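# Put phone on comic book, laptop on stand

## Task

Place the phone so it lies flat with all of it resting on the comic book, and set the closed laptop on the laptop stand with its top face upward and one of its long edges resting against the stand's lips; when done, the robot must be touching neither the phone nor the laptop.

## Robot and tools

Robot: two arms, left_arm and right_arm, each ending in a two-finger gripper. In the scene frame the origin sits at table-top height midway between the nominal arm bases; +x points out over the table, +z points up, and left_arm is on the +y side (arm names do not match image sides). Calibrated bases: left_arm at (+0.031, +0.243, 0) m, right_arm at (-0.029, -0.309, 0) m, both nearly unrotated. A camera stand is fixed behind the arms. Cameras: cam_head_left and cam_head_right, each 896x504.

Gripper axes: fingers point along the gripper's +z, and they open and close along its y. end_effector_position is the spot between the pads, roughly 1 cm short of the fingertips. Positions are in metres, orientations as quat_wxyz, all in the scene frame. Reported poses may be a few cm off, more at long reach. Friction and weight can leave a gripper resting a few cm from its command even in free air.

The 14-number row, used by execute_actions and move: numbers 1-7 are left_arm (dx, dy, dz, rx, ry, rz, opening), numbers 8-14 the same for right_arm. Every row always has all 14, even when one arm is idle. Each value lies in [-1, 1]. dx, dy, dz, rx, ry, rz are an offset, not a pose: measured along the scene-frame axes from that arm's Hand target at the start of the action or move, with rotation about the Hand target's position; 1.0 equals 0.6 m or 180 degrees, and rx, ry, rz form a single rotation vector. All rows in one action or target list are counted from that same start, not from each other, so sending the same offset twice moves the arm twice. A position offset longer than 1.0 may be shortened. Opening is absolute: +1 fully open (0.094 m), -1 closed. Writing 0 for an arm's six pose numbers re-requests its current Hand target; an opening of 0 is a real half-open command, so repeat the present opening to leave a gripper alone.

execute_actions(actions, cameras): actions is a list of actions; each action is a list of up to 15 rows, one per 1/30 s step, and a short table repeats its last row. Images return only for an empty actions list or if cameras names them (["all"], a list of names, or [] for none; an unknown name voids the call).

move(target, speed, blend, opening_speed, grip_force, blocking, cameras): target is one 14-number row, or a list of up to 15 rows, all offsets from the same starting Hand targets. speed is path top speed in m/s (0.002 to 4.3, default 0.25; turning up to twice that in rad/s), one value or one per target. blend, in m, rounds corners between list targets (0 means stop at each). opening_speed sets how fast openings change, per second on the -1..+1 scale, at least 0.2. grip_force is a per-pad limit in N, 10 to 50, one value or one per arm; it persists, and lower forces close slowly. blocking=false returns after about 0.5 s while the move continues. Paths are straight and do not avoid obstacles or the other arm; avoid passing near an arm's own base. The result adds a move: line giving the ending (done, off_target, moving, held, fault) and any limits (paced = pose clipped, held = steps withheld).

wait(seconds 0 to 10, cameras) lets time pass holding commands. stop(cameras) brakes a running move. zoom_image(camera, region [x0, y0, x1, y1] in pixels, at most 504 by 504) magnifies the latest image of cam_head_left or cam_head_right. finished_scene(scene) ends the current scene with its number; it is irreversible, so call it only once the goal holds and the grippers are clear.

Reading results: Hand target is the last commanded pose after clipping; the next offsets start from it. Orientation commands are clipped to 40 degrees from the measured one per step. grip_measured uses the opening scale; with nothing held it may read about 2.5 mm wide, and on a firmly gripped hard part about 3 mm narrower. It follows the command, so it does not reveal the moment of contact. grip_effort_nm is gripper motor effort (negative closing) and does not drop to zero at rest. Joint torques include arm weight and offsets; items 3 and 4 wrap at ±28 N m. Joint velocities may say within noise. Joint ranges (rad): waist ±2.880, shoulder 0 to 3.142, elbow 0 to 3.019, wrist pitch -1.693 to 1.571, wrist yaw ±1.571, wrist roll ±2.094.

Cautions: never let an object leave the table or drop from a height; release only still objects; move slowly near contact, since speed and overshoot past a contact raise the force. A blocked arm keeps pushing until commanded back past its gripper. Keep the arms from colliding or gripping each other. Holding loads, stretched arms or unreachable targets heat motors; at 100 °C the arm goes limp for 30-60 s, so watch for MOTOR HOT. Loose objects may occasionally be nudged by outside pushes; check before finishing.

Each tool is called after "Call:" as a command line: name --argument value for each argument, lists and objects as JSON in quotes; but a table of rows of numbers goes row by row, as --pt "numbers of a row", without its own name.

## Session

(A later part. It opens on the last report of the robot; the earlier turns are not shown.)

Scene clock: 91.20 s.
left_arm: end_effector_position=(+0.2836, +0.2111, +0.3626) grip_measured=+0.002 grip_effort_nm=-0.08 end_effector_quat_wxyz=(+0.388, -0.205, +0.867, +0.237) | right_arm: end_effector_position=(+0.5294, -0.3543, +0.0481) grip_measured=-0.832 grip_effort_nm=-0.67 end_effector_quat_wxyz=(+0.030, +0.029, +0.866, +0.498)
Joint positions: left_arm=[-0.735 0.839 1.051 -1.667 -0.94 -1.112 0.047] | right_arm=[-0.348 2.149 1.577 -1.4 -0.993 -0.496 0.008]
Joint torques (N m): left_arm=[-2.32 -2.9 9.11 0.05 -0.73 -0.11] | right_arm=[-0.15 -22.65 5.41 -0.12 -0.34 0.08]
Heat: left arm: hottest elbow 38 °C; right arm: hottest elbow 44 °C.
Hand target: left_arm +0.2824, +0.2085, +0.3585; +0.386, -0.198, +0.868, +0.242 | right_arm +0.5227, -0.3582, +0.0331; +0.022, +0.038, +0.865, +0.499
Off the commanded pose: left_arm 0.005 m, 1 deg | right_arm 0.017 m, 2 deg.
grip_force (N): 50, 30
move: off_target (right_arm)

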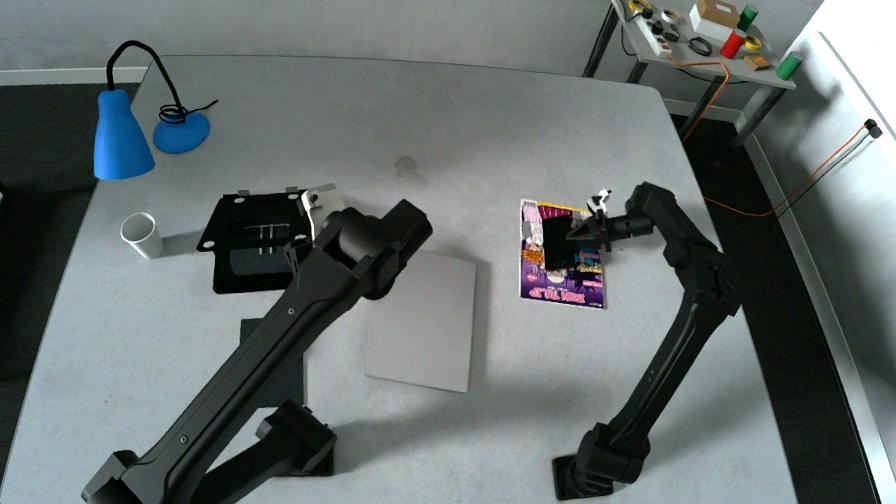

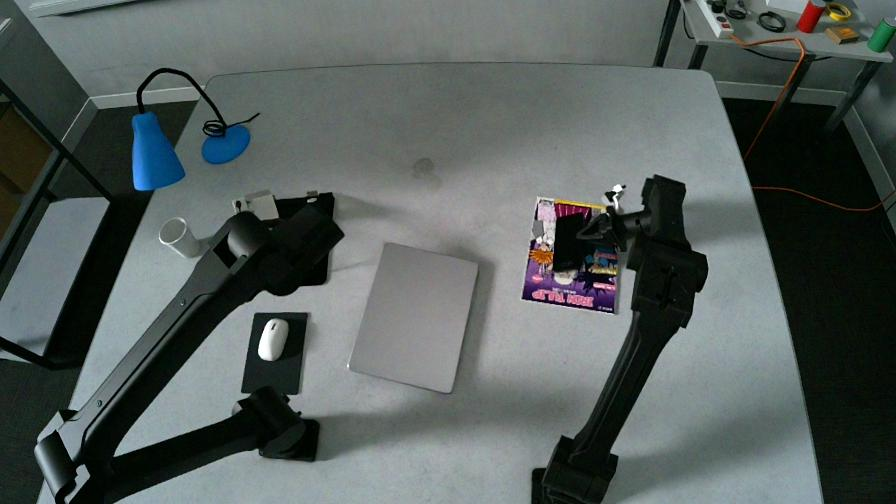

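Call:
move --target '[0,0,0,0,0,0,0,0,-0.006,-0.018,0.044,-0.004,0,-1]' --speed 0.04 --cameras '["all"]'

Call:
zoom_image --camera "cam_head_left" --region '[500, 160, 720, 340]'

Call:
zoom_image --camera "cam_head_right" --region '[500, 160, 720, 340]'

Scene clock: 97.57 s.
left_arm: end_effector_position=(+0.2836, +0.2111, +0.3626) grip_measured=+0.002 grip_effort_nm=-0.08 end_effector_quat_wxyz=(+0.388, -0.205, +0.867, +0.237) | right_arm: end_effector_position=(+0.5184, -0.3537, +0.0394) grip_measured=-0.832 grip_effort_nm=-0.67 end_effector_quat_wxyz=(+0.035, +0.027, +0.830, +0.556)
Joint positions: left_arm=[-0.735 0.839 1.051 -1.667 -0.94 -1.112 0.047] | right_arm=[-0.372 2.212 1.577 -1.516 -1.101 -0.663 0.008]
Joint torques (N m): left_arm=[-1.96 -3.43 9.39 0.09 -0.74 -0.1] | right_arm=[-0.15 -20.25 8.57 -1.17 -0.2 0.07]
Heat: left arm: hottest elbow 38 °C; right arm: hottest elbow 43 °C.
Hand target: left_arm +0.2824, +0.2085, +0.3585; +0.386, -0.198, +0.868, +0.242 | right_arm +0.5226, -0.3618, +0.0222; +0.024, +0.037, +0.829, +0.558
Off the commanded pose: left_arm 0.005 m, 1 deg | right_arm 0.019 m, 2 deg.
grip_force (N): 50, 30
move: off_target (right_arm)

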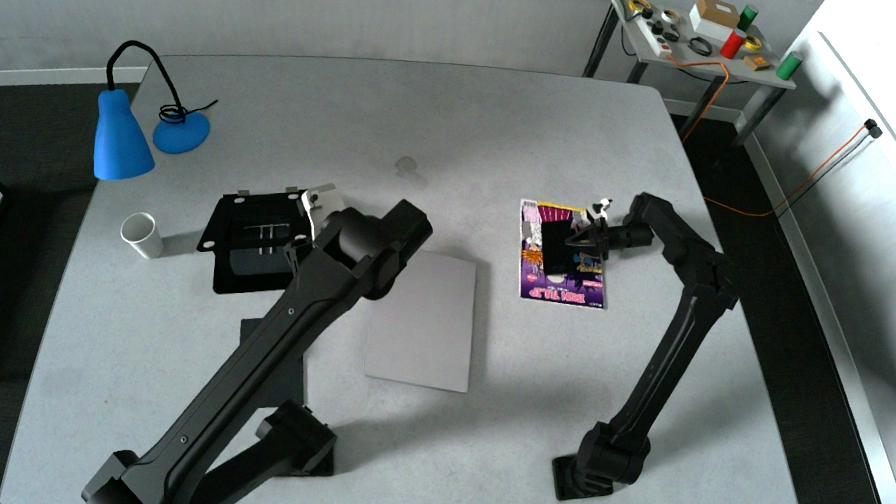

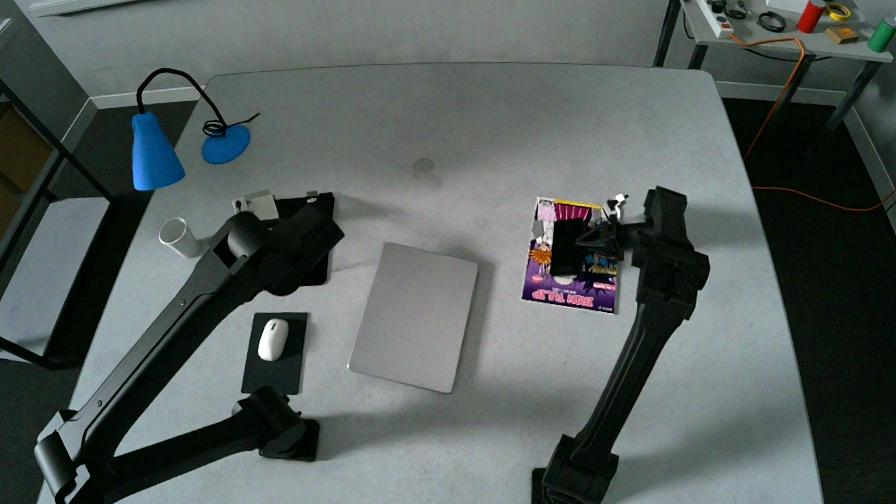

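Scaled by 2.291.

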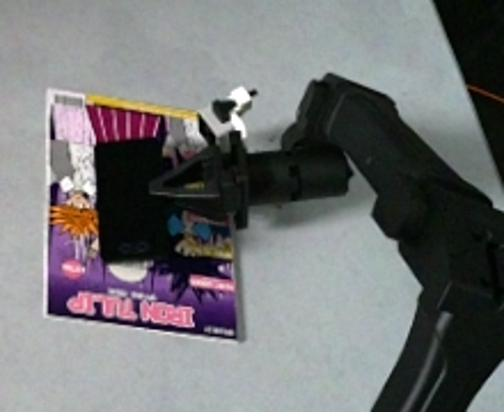

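Scaled by 2.291.

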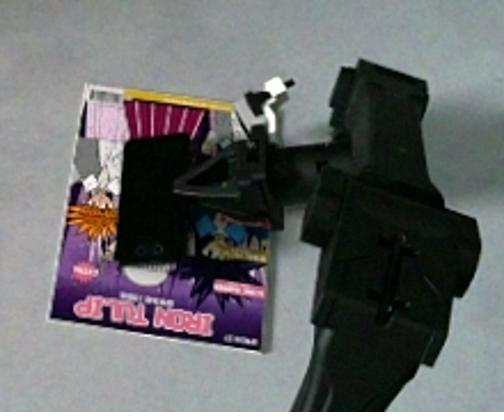

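Call:
move --target '[0,0,0,0,0,0,0,0,0,-0.012,0.017,-0.002,0,-1]' --speed 0.04

Call:
move --target '[0,0,0,0,0,0,0,0,0,0,0,0,0,-0.65]' --opening_speed 0.2 --cameras '["all"]'

Call:
zoom_image --camera "cam_head_left" --region '[500, 160, 720, 340]'

Call:
zoom_image --camera "cam_head_right" --region '[500, 160, 720, 340]'

Scene clock: 102.10 s.
left_arm: end_effector_position=(+0.2836, +0.2111, +0.3626) grip_measured=+0.002 grip_effort_nm=-0.08 end_effector_quat_wxyz=(+0.388, -0.205, +0.867, +0.237) | right_arm: end_effector_position=(+0.5173, -0.3535, +0.0352) grip_measured=-0.832 grip_effort_nm=-0.67 end_effector_quat_wxyz=(+0.036, +0.027, +0.814, +0.579)
Joint positions: left_arm=[-0.735 0.839 1.051 -1.667 -0.94 -1.112 0.047] | right_arm=[-0.378 2.25 1.596 -1.586 -1.14 -0.745 0.008]
Joint torques (N m): left_arm=[-2.78 -3.43 9.26 0.24 -0.74 -0.13] | right_arm=[-0.15 -19.96 8.58 -1.11 -0.13 0.04]
Heat: left arm: hottest elbow 38 °C; right arm: hottest elbow 43 °C.
Hand target: left_arm +0.2824, +0.2085, +0.3585; +0.386, -0.198, +0.868, +0.242 | right_arm +0.5227, -0.3618, +0.0152; +0.026, +0.036, +0.814, +0.580
Off the commanded pose: left_arm 0.005 m, 1 deg | right_arm 0.022 m, 2 deg.
grip_force (N): 50, 30
move: off_target (right_arm)

Scene clock: 104.13 s.
left_arm: end_effector_position=(+0.2836, +0.2111, +0.3626) grip_measured=+0.002 grip_effort_nm=-0.08 end_effector_quat_wxyz=(+0.388, -0.205, +0.867, +0.237) | right_arm: end_effector_position=(+0.5159, -0.3537, +0.0314) grip_measured=-0.652 grip_effort_nm=0.06 end_effector_quat_wxyz=(+0.031, +0.027, +0.816, +0.577)
Joint positions: left_arm=[-0.735 0.839 1.051 -1.667 -0.94 -1.112 0.047] | right_arm=[-0.378 2.256 1.597 -1.587 -1.131 -0.746 0.016]
Joint torques (N m): left_arm=[-2.43 -3.43 9.28 0.05 -0.7 -0.14] | right_arm=[-0.15 -20.37 8.59 -1.06 -0.44 0.09]
Heat: left arm: hottest elbow 38 °C; right arm: hottest elbow 43 °C.
Hand target: left_arm +0.2824, +0.2085, +0.3585; +0.386, -0.198, +0.868, +0.242 | right_arm +0.5227, -0.3618, +0.0151; +0.026, +0.036, +0.814, +0.580
Off the commanded pose: left_arm 0.005 m, 1 deg | right_arm 0.019 m, 1 deg.
grip_force (N): 50, 30
move: off_target (right_arm)

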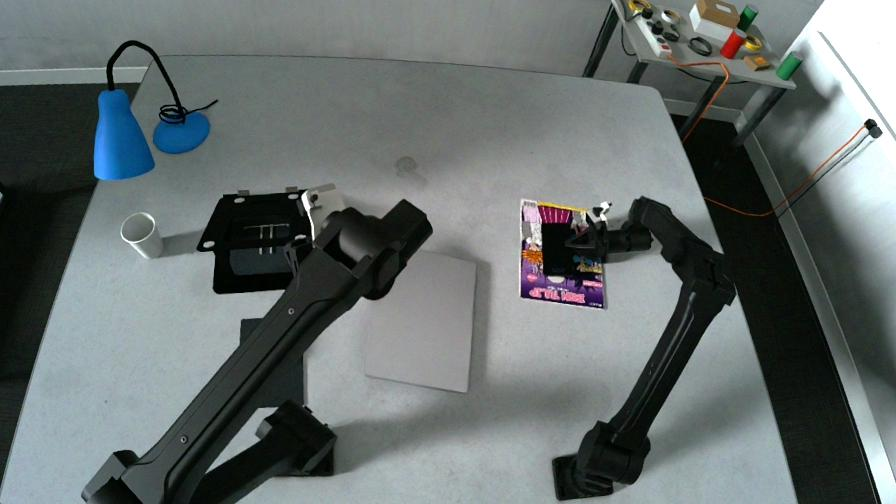

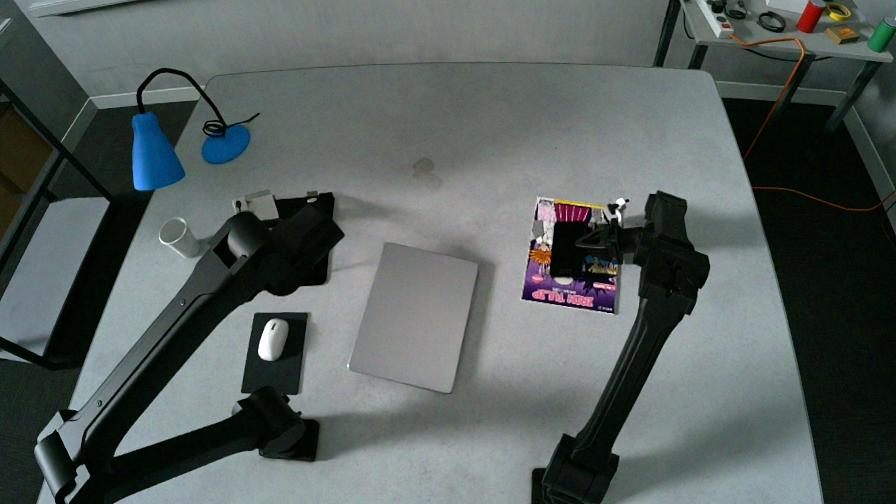

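Scaled by 2.291.

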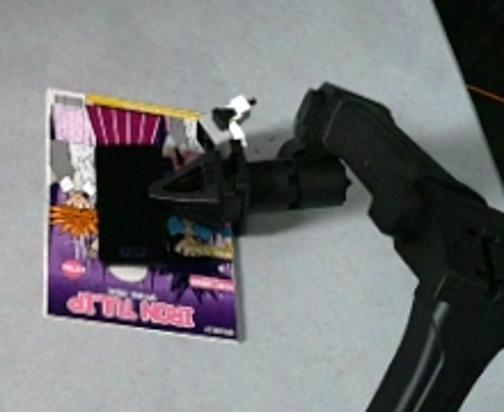

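Scaled by 2.291.

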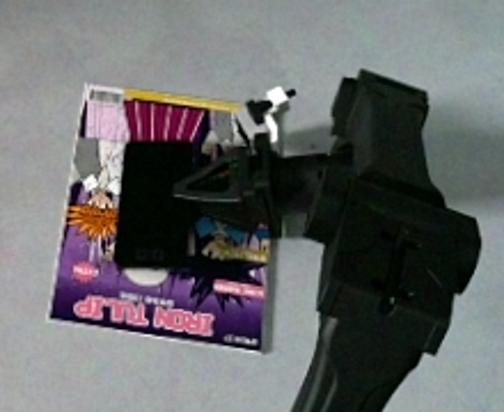

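Call:
move --target '[0,0,0,0,0,0,0,-0.005,-0.07,0.025,0,0,0,-0.55]' --speed 0.05 --cameras '["all"]'

Call:
zoom_image --camera "cam_head_left" --region '[500, 160, 720, 340]'

Scene clock: 108.10 s.
left_arm: end_effector_position=(+0.2836, +0.2111, +0.3626) grip_measured=+0.002 grip_effort_nm=-0.08 end_effector_quat_wxyz=(+0.388, -0.205, +0.867, +0.237) | right_arm: end_effector_position=(+0.5098, -0.3927, +0.0345) grip_measured=-0.551 grip_effort_nm=0.06 end_effector_quat_wxyz=(+0.031, +0.041, +0.819, +0.571)
Joint positions: left_arm=[-0.735 0.839 1.051 -1.667 -0.94 -1.112 0.047] | right_arm=[-0.445 2.272 1.638 -1.666 -1.089 -0.794 0.021]
Joint torques (N m): left_arm=[-2.14 -3.84 9.21 0.32 -0.69 -0.13] | right_arm=[-0.21 -22.65 9.42 -1.42 -0.41 0.04]
Heat: left arm: hottest elbow 38 °C; right arm: hottest elbow 43 °C.
Hand target: left_arm +0.2824, +0.2085, +0.3585; +0.386, -0.198, +0.868, +0.242 | right_arm +0.5197, -0.4037, +0.0300; +0.026, +0.036, +0.814, +0.580
Off the commanded pose: left_arm 0.005 m, 1 deg | right_arm 0.016 m, 1 deg.
joint sent to its limit (right arm) — joint 4 (wrist pitch), lower limit. The joint targets still meet the commanded pose.
grip_force (N): 50, 30
move: off_target (right_arm)

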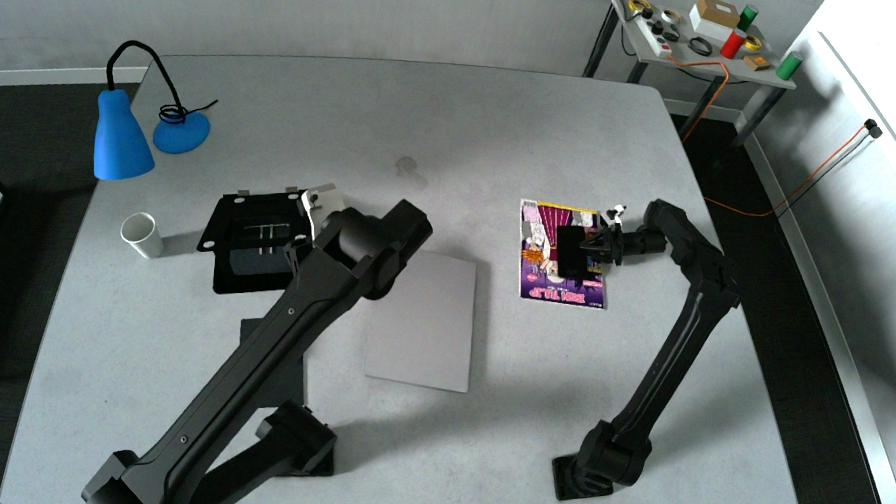

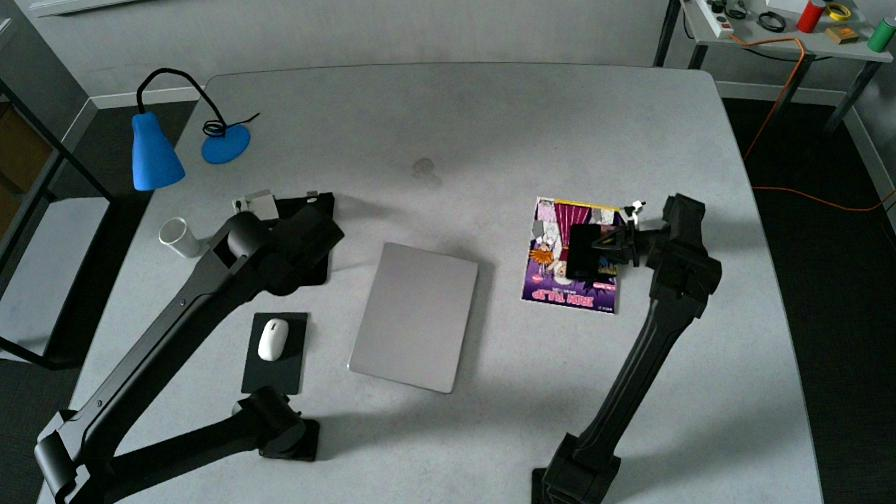

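Scaled by 2.291.

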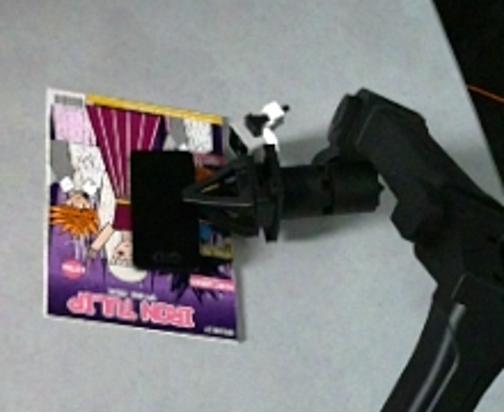

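Call:
move --pt "0 0 0 0 0 0 0 0.005 0 0 0 0 0 -0.9" --pt "0 0 0 0 0 0 0 0.005 0.10 0 0 0 0 -0.9" --pt "0 0 0 0 0 0 0 0.005 0.10 -0.01 0 0 0 -0.3" --speed 0.08 --cameras '["all"]'

Call:
zoom_image --camera "cam_head_left" --region '[500, 160, 720, 340]'

Scene clock: 117.87 s.
left_arm: end_effector_position=(+0.2836, +0.2111, +0.3626) grip_measured=+0.002 grip_effort_nm=-0.08 end_effector_quat_wxyz=(+0.388, -0.205, +0.867, +0.237) | right_arm: end_effector_position=(+0.5270, -0.3528, +0.0319) grip_measured=-0.302 grip_effort_nm=0.06 end_effector_quat_wxyz=(+0.038, +0.033, +0.814, +0.579)
Joint positions: left_arm=[-0.735 0.839 1.051 -1.667 -0.94 -1.112 0.047] | right_arm=[-0.371 2.264 1.618 -1.563 -1.15 -0.707 0.033]
Joint torques (N m): left_arm=[-2.78 -3.72 9.31 0.1 -0.7 -0.11] | right_arm=[1.44 -24.06 4.83 -0.32 -0.41 0.19]
Motor temperatures (°C): left_arm=[22 25 38 24 29 23 27] | right_arm=[26 38 43 25 25 23 25]
Heat: left arm: hottest elbow 38 °C; right arm: hottest elbow 43 °C.
Hand target: left_arm +0.2824, +0.2085, +0.3585; +0.386, -0.198, +0.868, +0.242 | right_arm +0.5227, -0.3438, +0.0242; +0.026, +0.035, +0.814, +0.580
Off the commanded pose: left_arm 0.005 m, 1 deg | right_arm 0.013 m, 1 deg.
grip_force (N): 50, 30
move: off_target (right_arm); target 3's new opening was sent with right_arm's hand 0.014 m and 1 deg from that target

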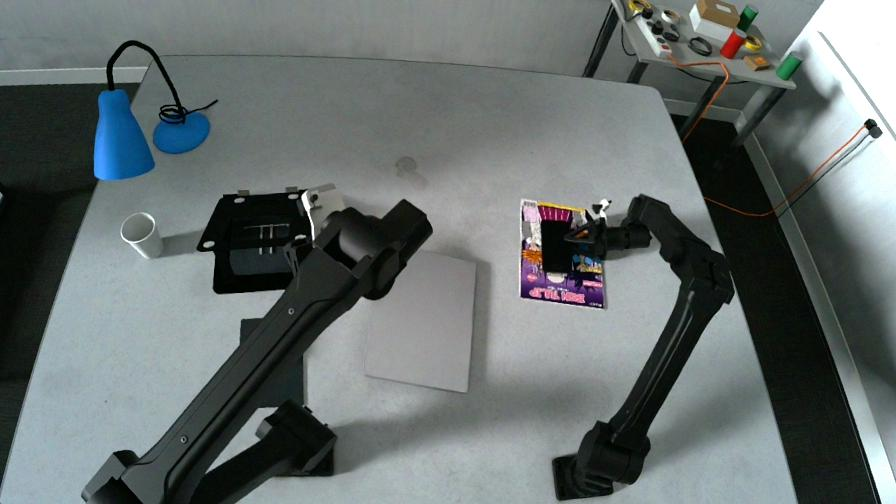

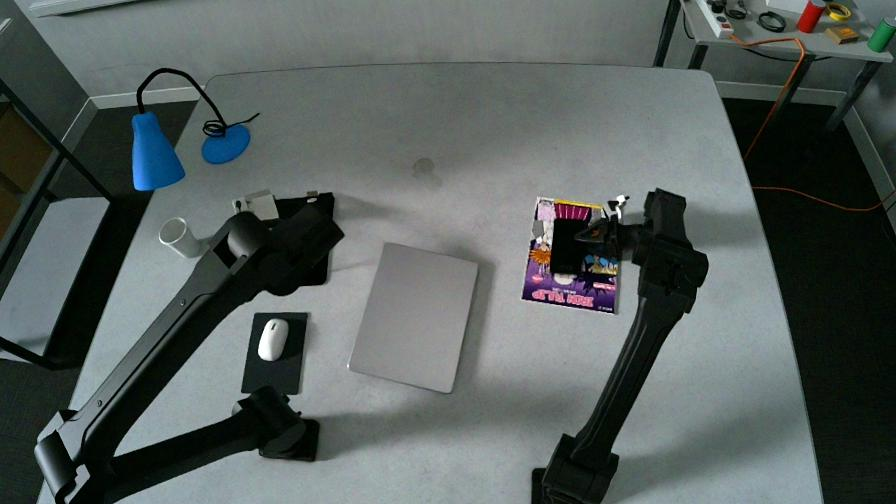

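Scaled by 2.291.

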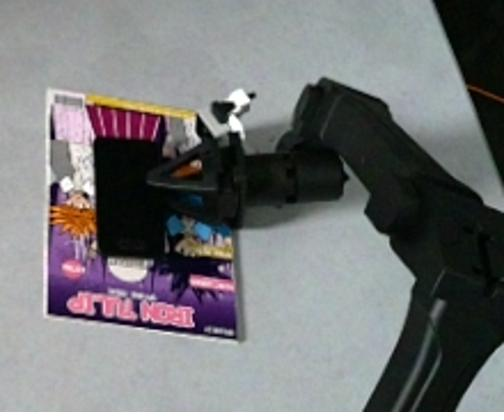

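Call:
move --target '[0,0,0,0,0,0,0,-0.008,-0.11,0.02,0,0,0,-0.3]' --speed 0.4 --cameras '["all"]'

Call:
zoom_image --camera "cam_head_left" --region '[500, 160, 720, 340]'

Scene clock: 122.33 s.
left_arm: end_effector_position=(+0.2836, +0.2111, +0.3626) grip_measured=+0.002 grip_effort_nm=-0.08 end_effector_quat_wxyz=(+0.388, -0.205, +0.867, +0.237) | right_arm: end_effector_position=(+0.5077, -0.4079, +0.0387) grip_measured=-0.301 grip_effort_nm=0.06 end_effector_quat_wxyz=(+0.038, +0.053, +0.820, +0.569)
Joint positions: left_arm=[-0.735 0.839 1.051 -1.667 -0.94 -1.112 0.047] | right_arm=[-0.472 2.264 1.64 -1.668 -1.085 -0.785 0.033]
Joint torques (N m): left_arm=[-2.55 -3.31 9.36 0.05 -0.74 -0.12] | right_arm=[0.97 -22.3 9.28 -1.36 -0.34 -0.02]
Heat: left arm: hottest elbow 38 °C; right arm: hottest elbow 42 °C.
Hand target: left_arm +0.2824, +0.2085, +0.3585; +0.386, -0.198, +0.868, +0.242 | right_arm +0.5179, -0.4097, +0.0362; +0.026, +0.035, +0.814, +0.580
Off the commanded pose: left_arm 0.005 m, 1 deg | right_arm 0.011 m, 3 deg.
joint sent to its limit (right arm) — joint 4 (wrist pitch), lower limit. The joint targets are off in orientation, not in position.
grip_force (N): 50, 30
move: off_target (right_arm)

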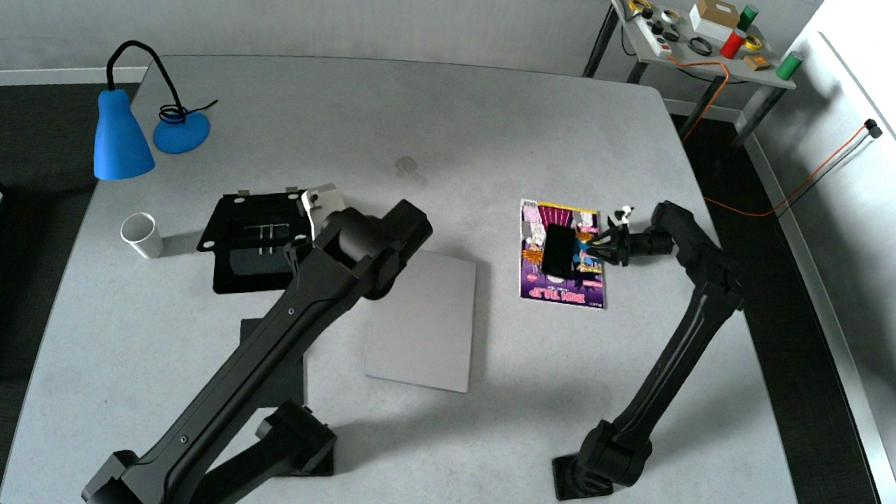

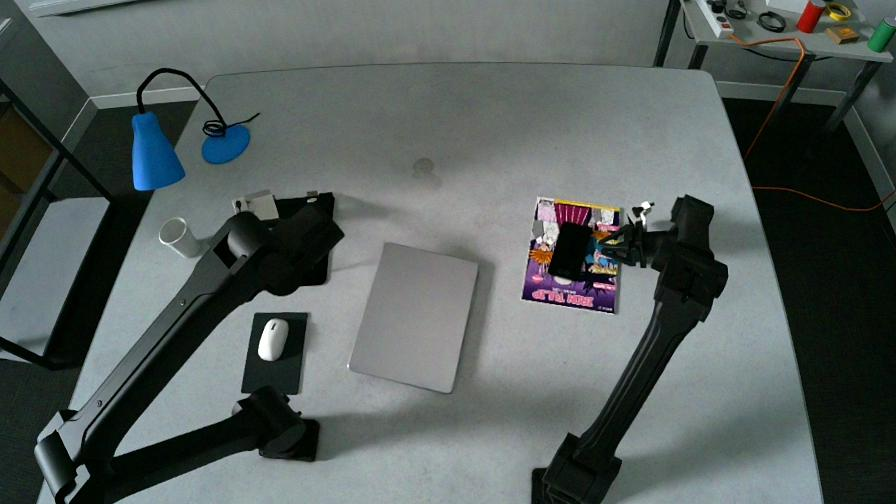

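Scaled by 2.291.

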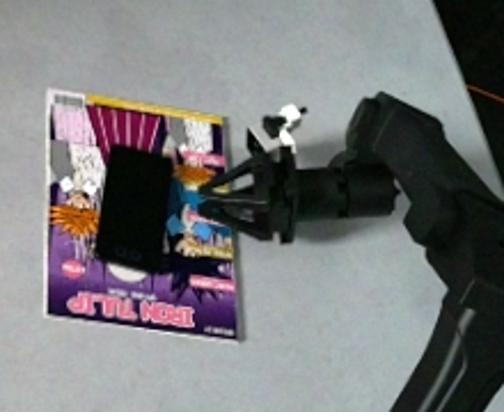

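Call:
move --pt "0 0 0 0 0 0 0 -0.02 -0.12 0.15 0 0 0 -0.3" --pt "0 0 0 0 0 0 0 -0.25 -0.1 0.33 0 0 0 0.5" --speed 0.2 --blend '[0.03,0]' --cameras '["all"]'

Call:
zoom_image --camera "cam_head_left" --region '[500, 160, 720, 340]'

Call:
zoom_image --camera "cam_head_left" --region '[330, 220, 530, 410]'

Call:
zoom_image --camera "cam_head_right" --region '[330, 220, 530, 410]'

Scene clock: 128.53 s.
left_arm: end_effector_position=(+0.2836, +0.2111, +0.3626) grip_measured=+0.002 grip_effort_nm=-0.08 end_effector_quat_wxyz=(+0.388, -0.205, +0.867, +0.237) | right_arm: end_effector_position=(+0.3738, -0.4684, +0.2379) grip_measured=+0.498 grip_effort_nm=0.07 end_effector_quat_wxyz=(+0.162, +0.117, +0.860, +0.469)
Joint positions: left_arm=[-0.735 0.839 1.051 -1.667 -0.94 -1.112 0.047] | right_arm=[-0.723 1.62 1.324 -1.673 -0.988 -0.662 0.07]
Joint torques (N m): left_arm=[-2.26 -3.49 9.47 0.16 -0.69 -0.14] | right_arm=[-0.15 -16.85 6.87 -0.77 -0.44 0.16]
Heat: left arm: hottest elbow 38 °C; right arm: hottest elbow 42 °C.
Hand target: left_arm +0.2824, +0.2085, +0.3585; +0.386, -0.198, +0.868, +0.242 | right_arm +0.3679, -0.4698, +0.2342; +0.026, +0.036, +0.814, +0.580
Off the commanded pose: left_arm 0.005 m, 1 deg | right_arm 0.007 m, 23 deg.
joint sent to its limit (right arm) — joint 4 (wrist pitch), lower limit. The joint targets are off in orientation, not in position.
grip_force (N): 50, 30
move: off_target (right_arm); target 2's new opening was sent with right_arm's hand 0.007 m and 23 deg from that target

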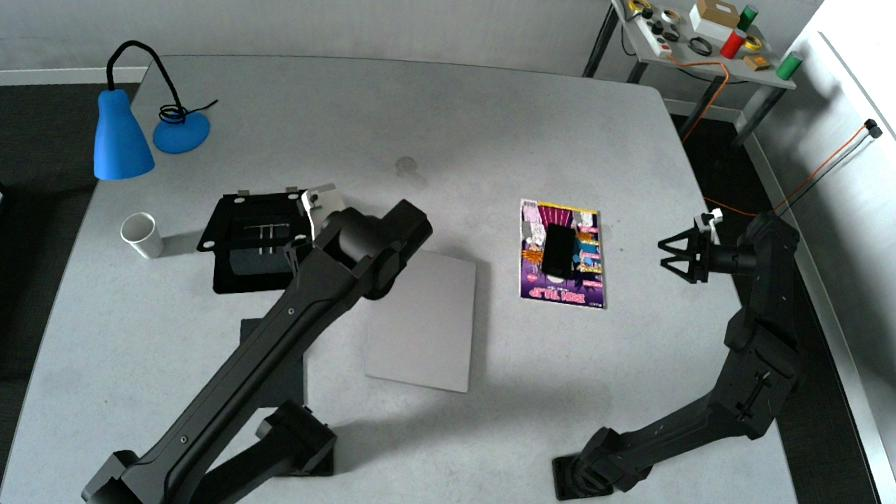

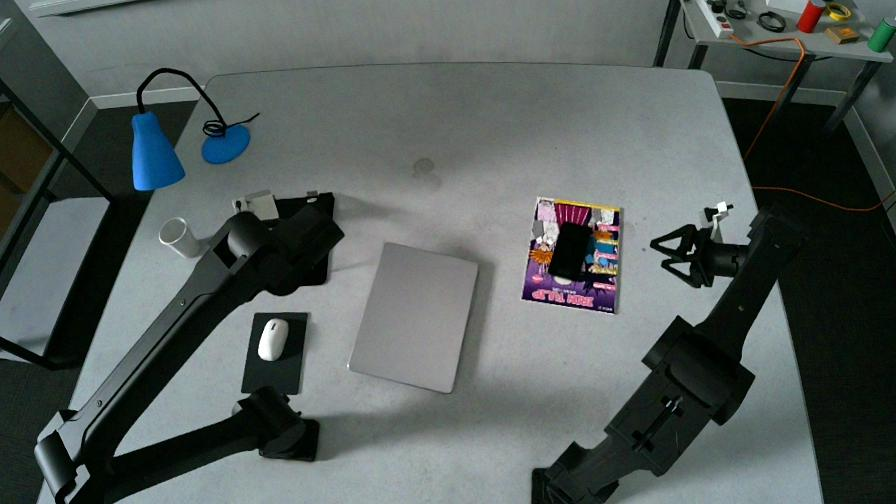

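Scaled by 2.291.

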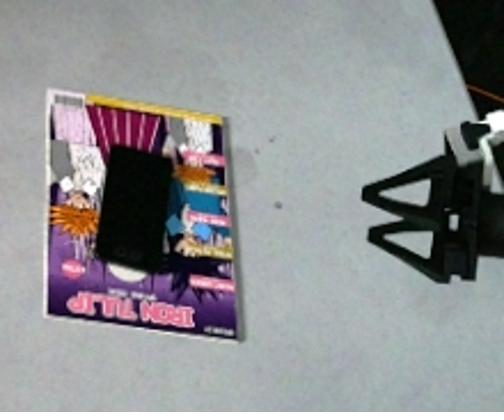

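Scaled by 2.520.

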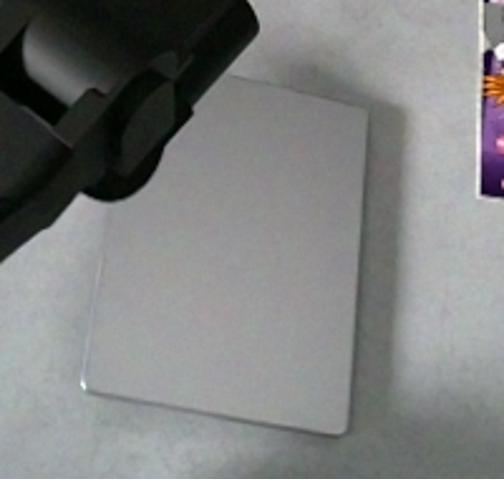

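Scaled by 2.520.

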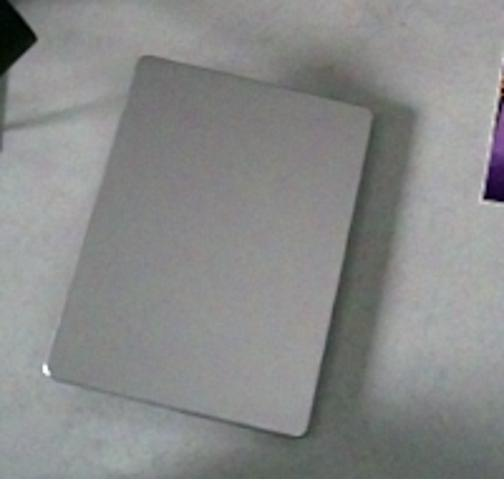

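Call:
move --pt "-0.07 0.08 0 0 0 0 0 0.02 0.367 -0.05 -0.033 0.0045 -0.027 -0.15" --pt "-0.13 0.16 0 0 0 0 0 0.053 0.441 -0.19 -0.033 0.0045 -0.027 -0.15" --speed 0.2 --blend '[0.05,0]' --cameras '["all"]'

Call:
zoom_image --camera "cam_head_left" --region '[340, 200, 580, 400]'

Call:
zoom_image --camera "cam_head_right" --region '[340, 200, 580, 400]'

Scene clock: 160.03 s.
left_arm: end_effector_position=(+0.2049, +0.3022, +0.3603) grip_measured=+0.002 grip_effort_nm=-0.08 end_effector_quat_wxyz=(+0.384, -0.193, +0.870, +0.243) | right_arm: end_effector_position=(+0.4058, -0.2100, +0.1316) grip_measured=-0.149 grip_effort_nm=-0.08 end_effector_quat_wxyz=(+0.059, +0.068, +0.840, +0.535)
Joint positions: left_arm=[-0.516 0.466 0.926 -1.642 -0.884 -0.739 0.047] | right_arm=[-0.141 1.584 0.938 -0.806 -1.134 0.101 0.04]
Joint torques (N m): left_arm=[0.21 0.03 8.85 1.44 -0.43 0.03] | right_arm=[1.2 -14.1 5.76 0.73 -0.48 0.14]
Heat: left arm: hottest elbow 38 °C; right arm: hottest elbow 41 °C.
Hand target: left_arm +0.2044, +0.3044, +0.3584; +0.386, -0.198, +0.868, +0.242 | right_arm +0.3997, -0.2052, +0.1201; +0.047, +0.073, +0.840, +0.535
Off the commanded pose: left_arm 0.003 m, 1 deg | right_arm 0.014 m, 2 deg.
grip_force (N): 50, 30
move: off_target (right_arm); blend cut to 0.0485 m at target 1

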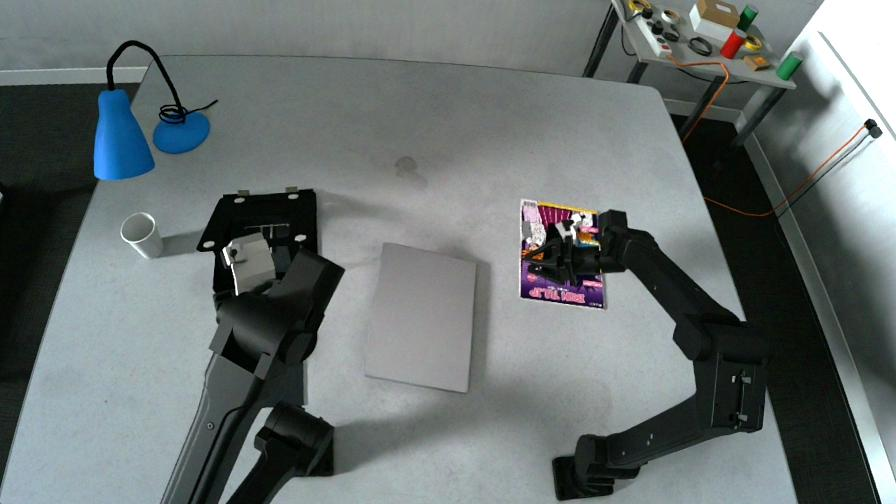

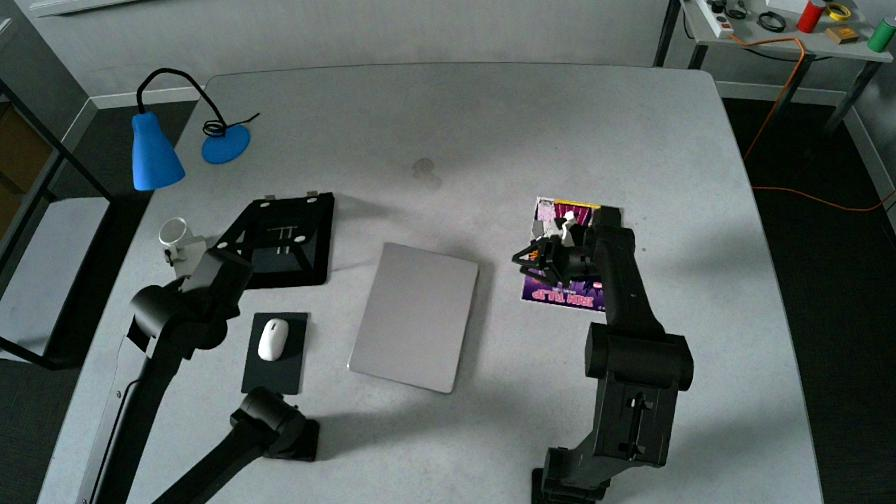

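Scaled by 2.100.

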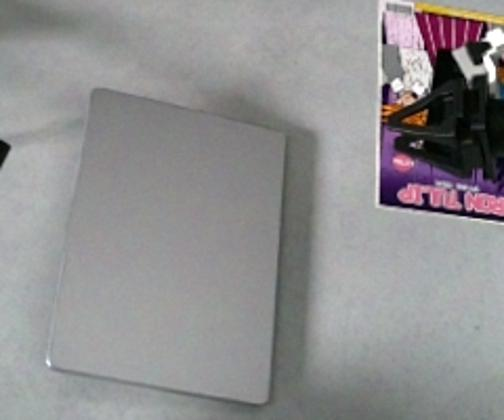

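Scaled by 2.100.

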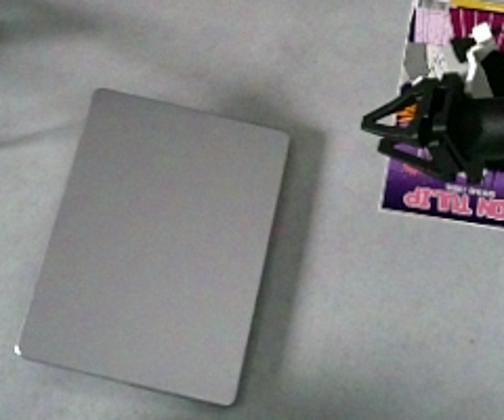

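Call:
move --pt "0 0 0 0 0 0 0 0.008 0.1 -0.117 0 0 0 -0.15" --pt "0 0 0 0 0 0 0 0.008 0.108 -0.155 0 0 0 -0.15" --speed 0.1 --blend '[0.01,0]' --cameras '["all"]'

Call:
zoom_image --camera "cam_head_left" --region '[430, 220, 580, 340]'

Call:
zoom_image --camera "cam_head_right" --region '[430, 220, 580, 340]'

Scene clock: 169.03 s.
left_arm: end_effector_position=(+0.2049, +0.3022, +0.3603) grip_measured=+0.002 grip_effort_nm=-0.08 end_effector_quat_wxyz=(+0.384, -0.193, +0.870, +0.243) | right_arm: end_effector_position=(+0.4117, -0.1459, +0.0406) grip_measured=-0.149 grip_effort_nm=-0.08 end_effector_quat_wxyz=(+0.061, +0.068, +0.839, +0.536)
Joint positions: left_arm=[-0.516 0.466 0.926 -1.642 -0.884 -0.738 0.047] | right_arm=[0.016 1.751 0.801 -0.185 -1.092 0.451 0.04]
Joint torques (N m): left_arm=[-0.73 0.21 9.03 1.33 -0.4 0.09] | right_arm=[1.44 -14.04 4.81 1.24 -0.41 0.13]
Heat: left arm: hottest elbow 38 °C; right arm: hottest elbow 40 °C.
Hand target: left_arm +0.2044, +0.3044, +0.3584; +0.386, -0.198, +0.868, +0.242 | right_arm +0.4045, -0.1403, +0.0272; +0.047, +0.073, +0.840, +0.535
Off the commanded pose: left_arm 0.003 m, 1 deg | right_arm 0.016 m, 2 deg.
grip_force (N): 50, 30
move: off_target (right_arm)

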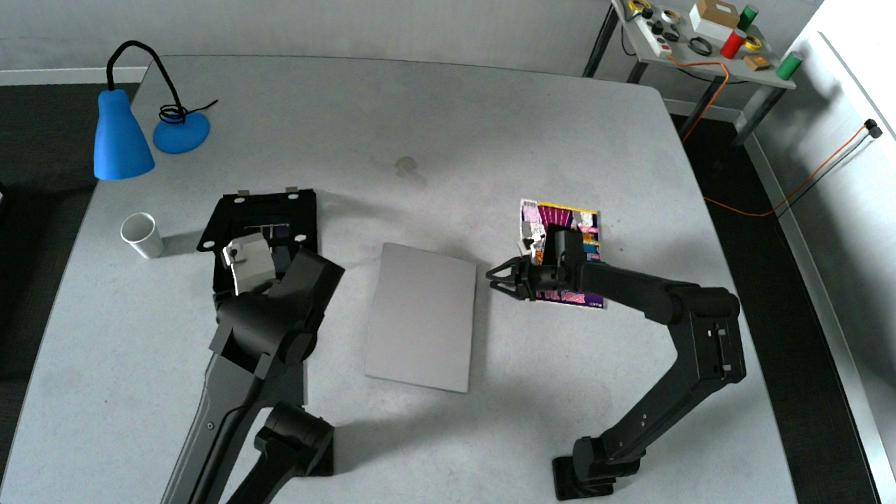

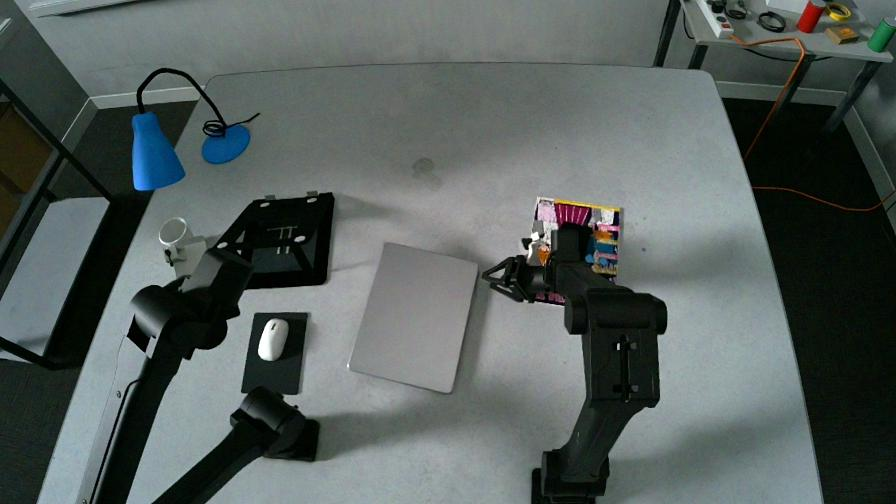

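Scaled by 3.360.

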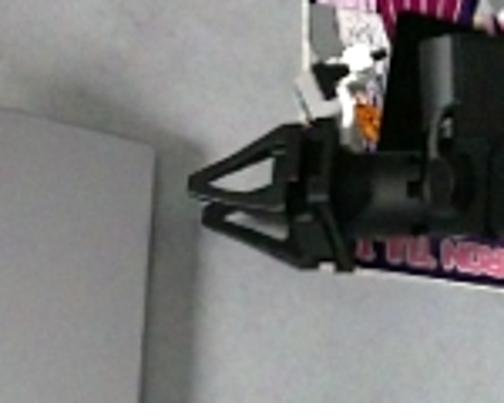

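Scaled by 3.360.

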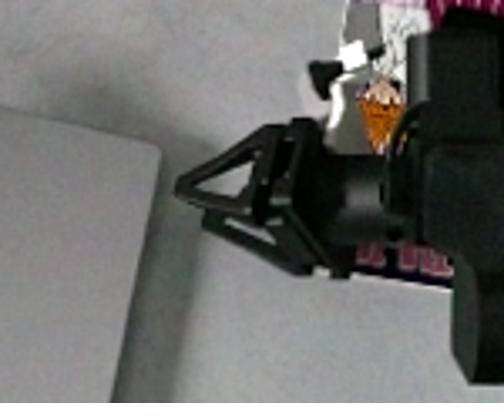

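Call:
move --target '[0,0,0,0,0,0,0,0.012,0.105,-0.012,0,0,0,-0.15]' --speed 0.05 --cameras '["all"]'

Call:
zoom_image --camera "cam_head_left" --region '[430, 220, 580, 340]'

Call:
zoom_image --camera "cam_head_right" --region '[430, 220, 580, 340]'

Scene clock: 175.83 s.
left_arm: end_effector_position=(+0.2049, +0.3022, +0.3603) grip_measured=+0.002 grip_effort_nm=-0.08 end_effector_quat_wxyz=(+0.384, -0.193, +0.870, +0.243) | right_arm: end_effector_position=(+0.4258, -0.0929, +0.0387) grip_measured=-0.149 grip_effort_nm=-0.08 end_effector_quat_wxyz=(+0.074, +0.074, +0.838, +0.535)
Joint positions: left_arm=[-0.516 0.466 0.926 -1.642 -0.884 -0.738 0.047] | right_arm=[0.143 1.778 0.794 0.086 -1.009 0.706 0.04]
Joint torques (N m): left_arm=[0.32 0.38 8.84 1.31 -0.46 0.05] | right_arm=[3.02 -13.63 4.89 1.37 -0.57 0.21]
Heat: left arm: hottest elbow 39 °C; right arm: hottest elbow 40 °C.
Hand target: left_arm +0.2044, +0.3044, +0.3584; +0.386, -0.198, +0.868, +0.242 | right_arm +0.4116, -0.0774, +0.0198; +0.046, +0.073, +0.840, +0.535
Off the commanded pose: left_arm 0.003 m, 1 deg | right_arm 0.028 m, 3 deg.
grip_force (N): 50, 30
move: off_target (right_arm)

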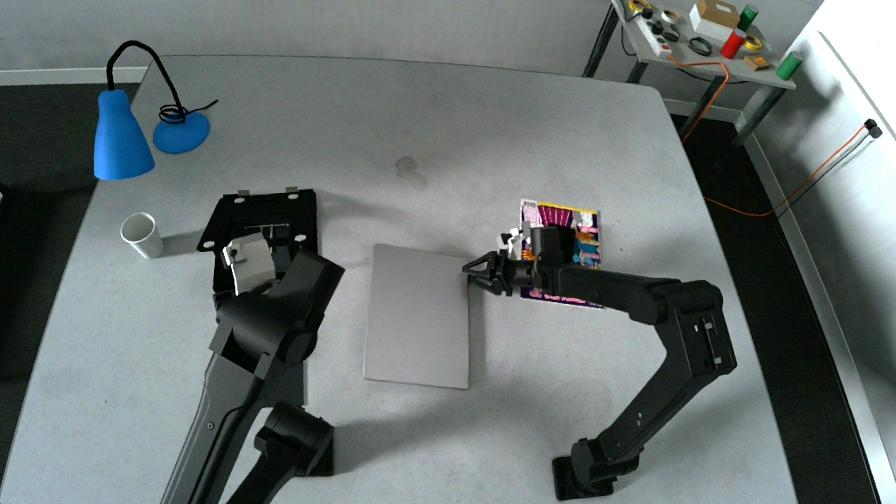

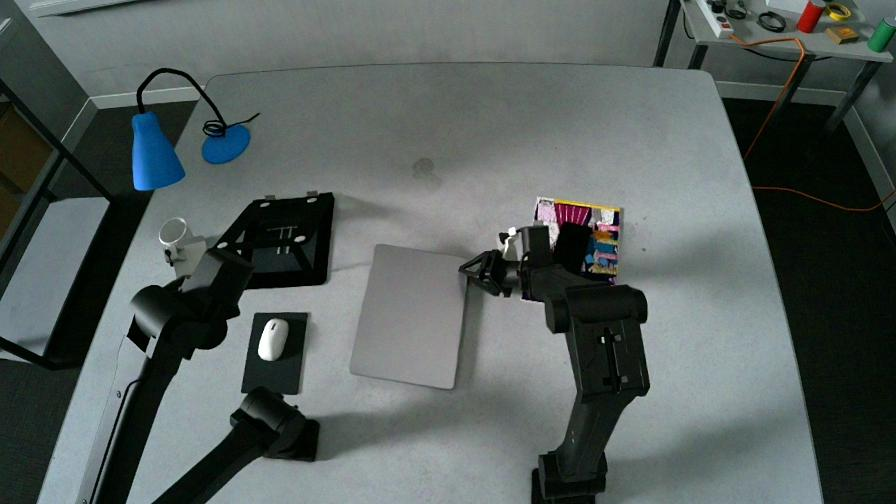

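Scaled by 3.360.

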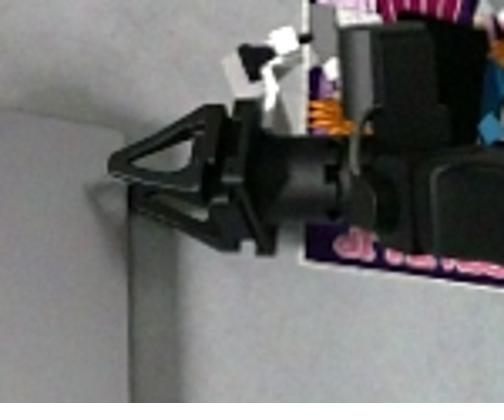

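Scaled by 3.360.

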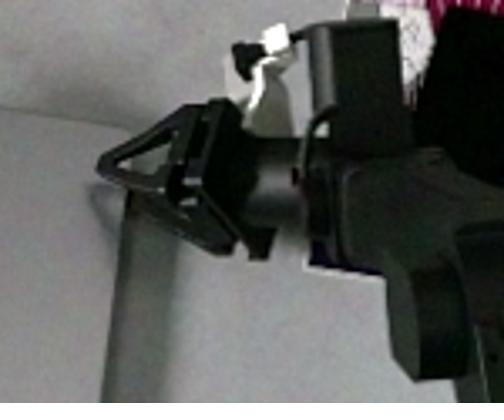

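Call:
move --pt "0 0 0 0 0 0 0 -0.005 -0.06 0.0 0 0 0 0.0" --pt "0 0 0 0 0 0 0 -0.005 -0.06 -0.012 0 0 0 0.0" --speed 0.06 --cameras '[]'

Call:
zoom_image --camera "cam_head_left" --region '[430, 220, 580, 340]'

Scene clock: 182.07 s.
left_arm: end_effector_position=(+0.2049, +0.3022, +0.3603) grip_measured=+0.002 grip_effort_nm=-0.08 end_effector_quat_wxyz=(+0.384, -0.193, +0.870, +0.243) | right_arm: end_effector_position=(+0.4151, -0.1078, +0.0333) grip_measured=-0.001 grip_effort_nm=0.07 end_effector_quat_wxyz=(+0.060, +0.060, +0.838, +0.540)
Joint positions: left_arm=[-0.516 0.466 0.926 -1.642 -0.884 -0.738 0.047] | right_arm=[0.105 1.783 0.794 -0.014 -1.062 0.592 0.047]
Joint torques (N m): left_arm=[-0.38 0.5 8.99 1.4 -0.38 0.06] | right_arm=[-0.15 -13.39 4.53 1.11 -0.41 -0.03]
Heat: left arm: hottest elbow 39 °C; right arm: hottest elbow 40 °C.
Hand target: left_arm +0.2044, +0.3044, +0.3584; +0.386, -0.198, +0.868, +0.242 | right_arm +0.4086, -0.1133, +0.0127; +0.046, +0.073, +0.840, +0.535
Off the commanded pose: left_arm 0.003 m, 1 deg | right_arm 0.022 m, 2 deg.
grip_force (N): 50, 30
move: off_target (right_arm)
No camera images: "cameras" was empty.

Scaled by 3.360.
This view is cut from an older image: the scene may have changed since it was taken.

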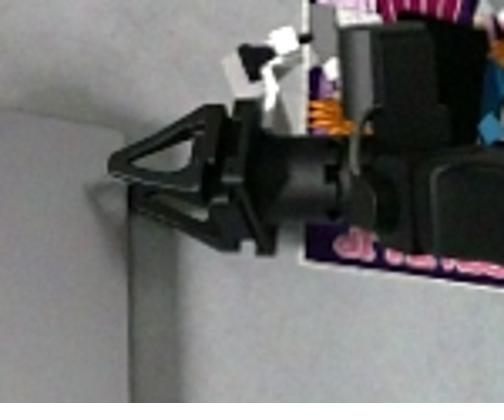

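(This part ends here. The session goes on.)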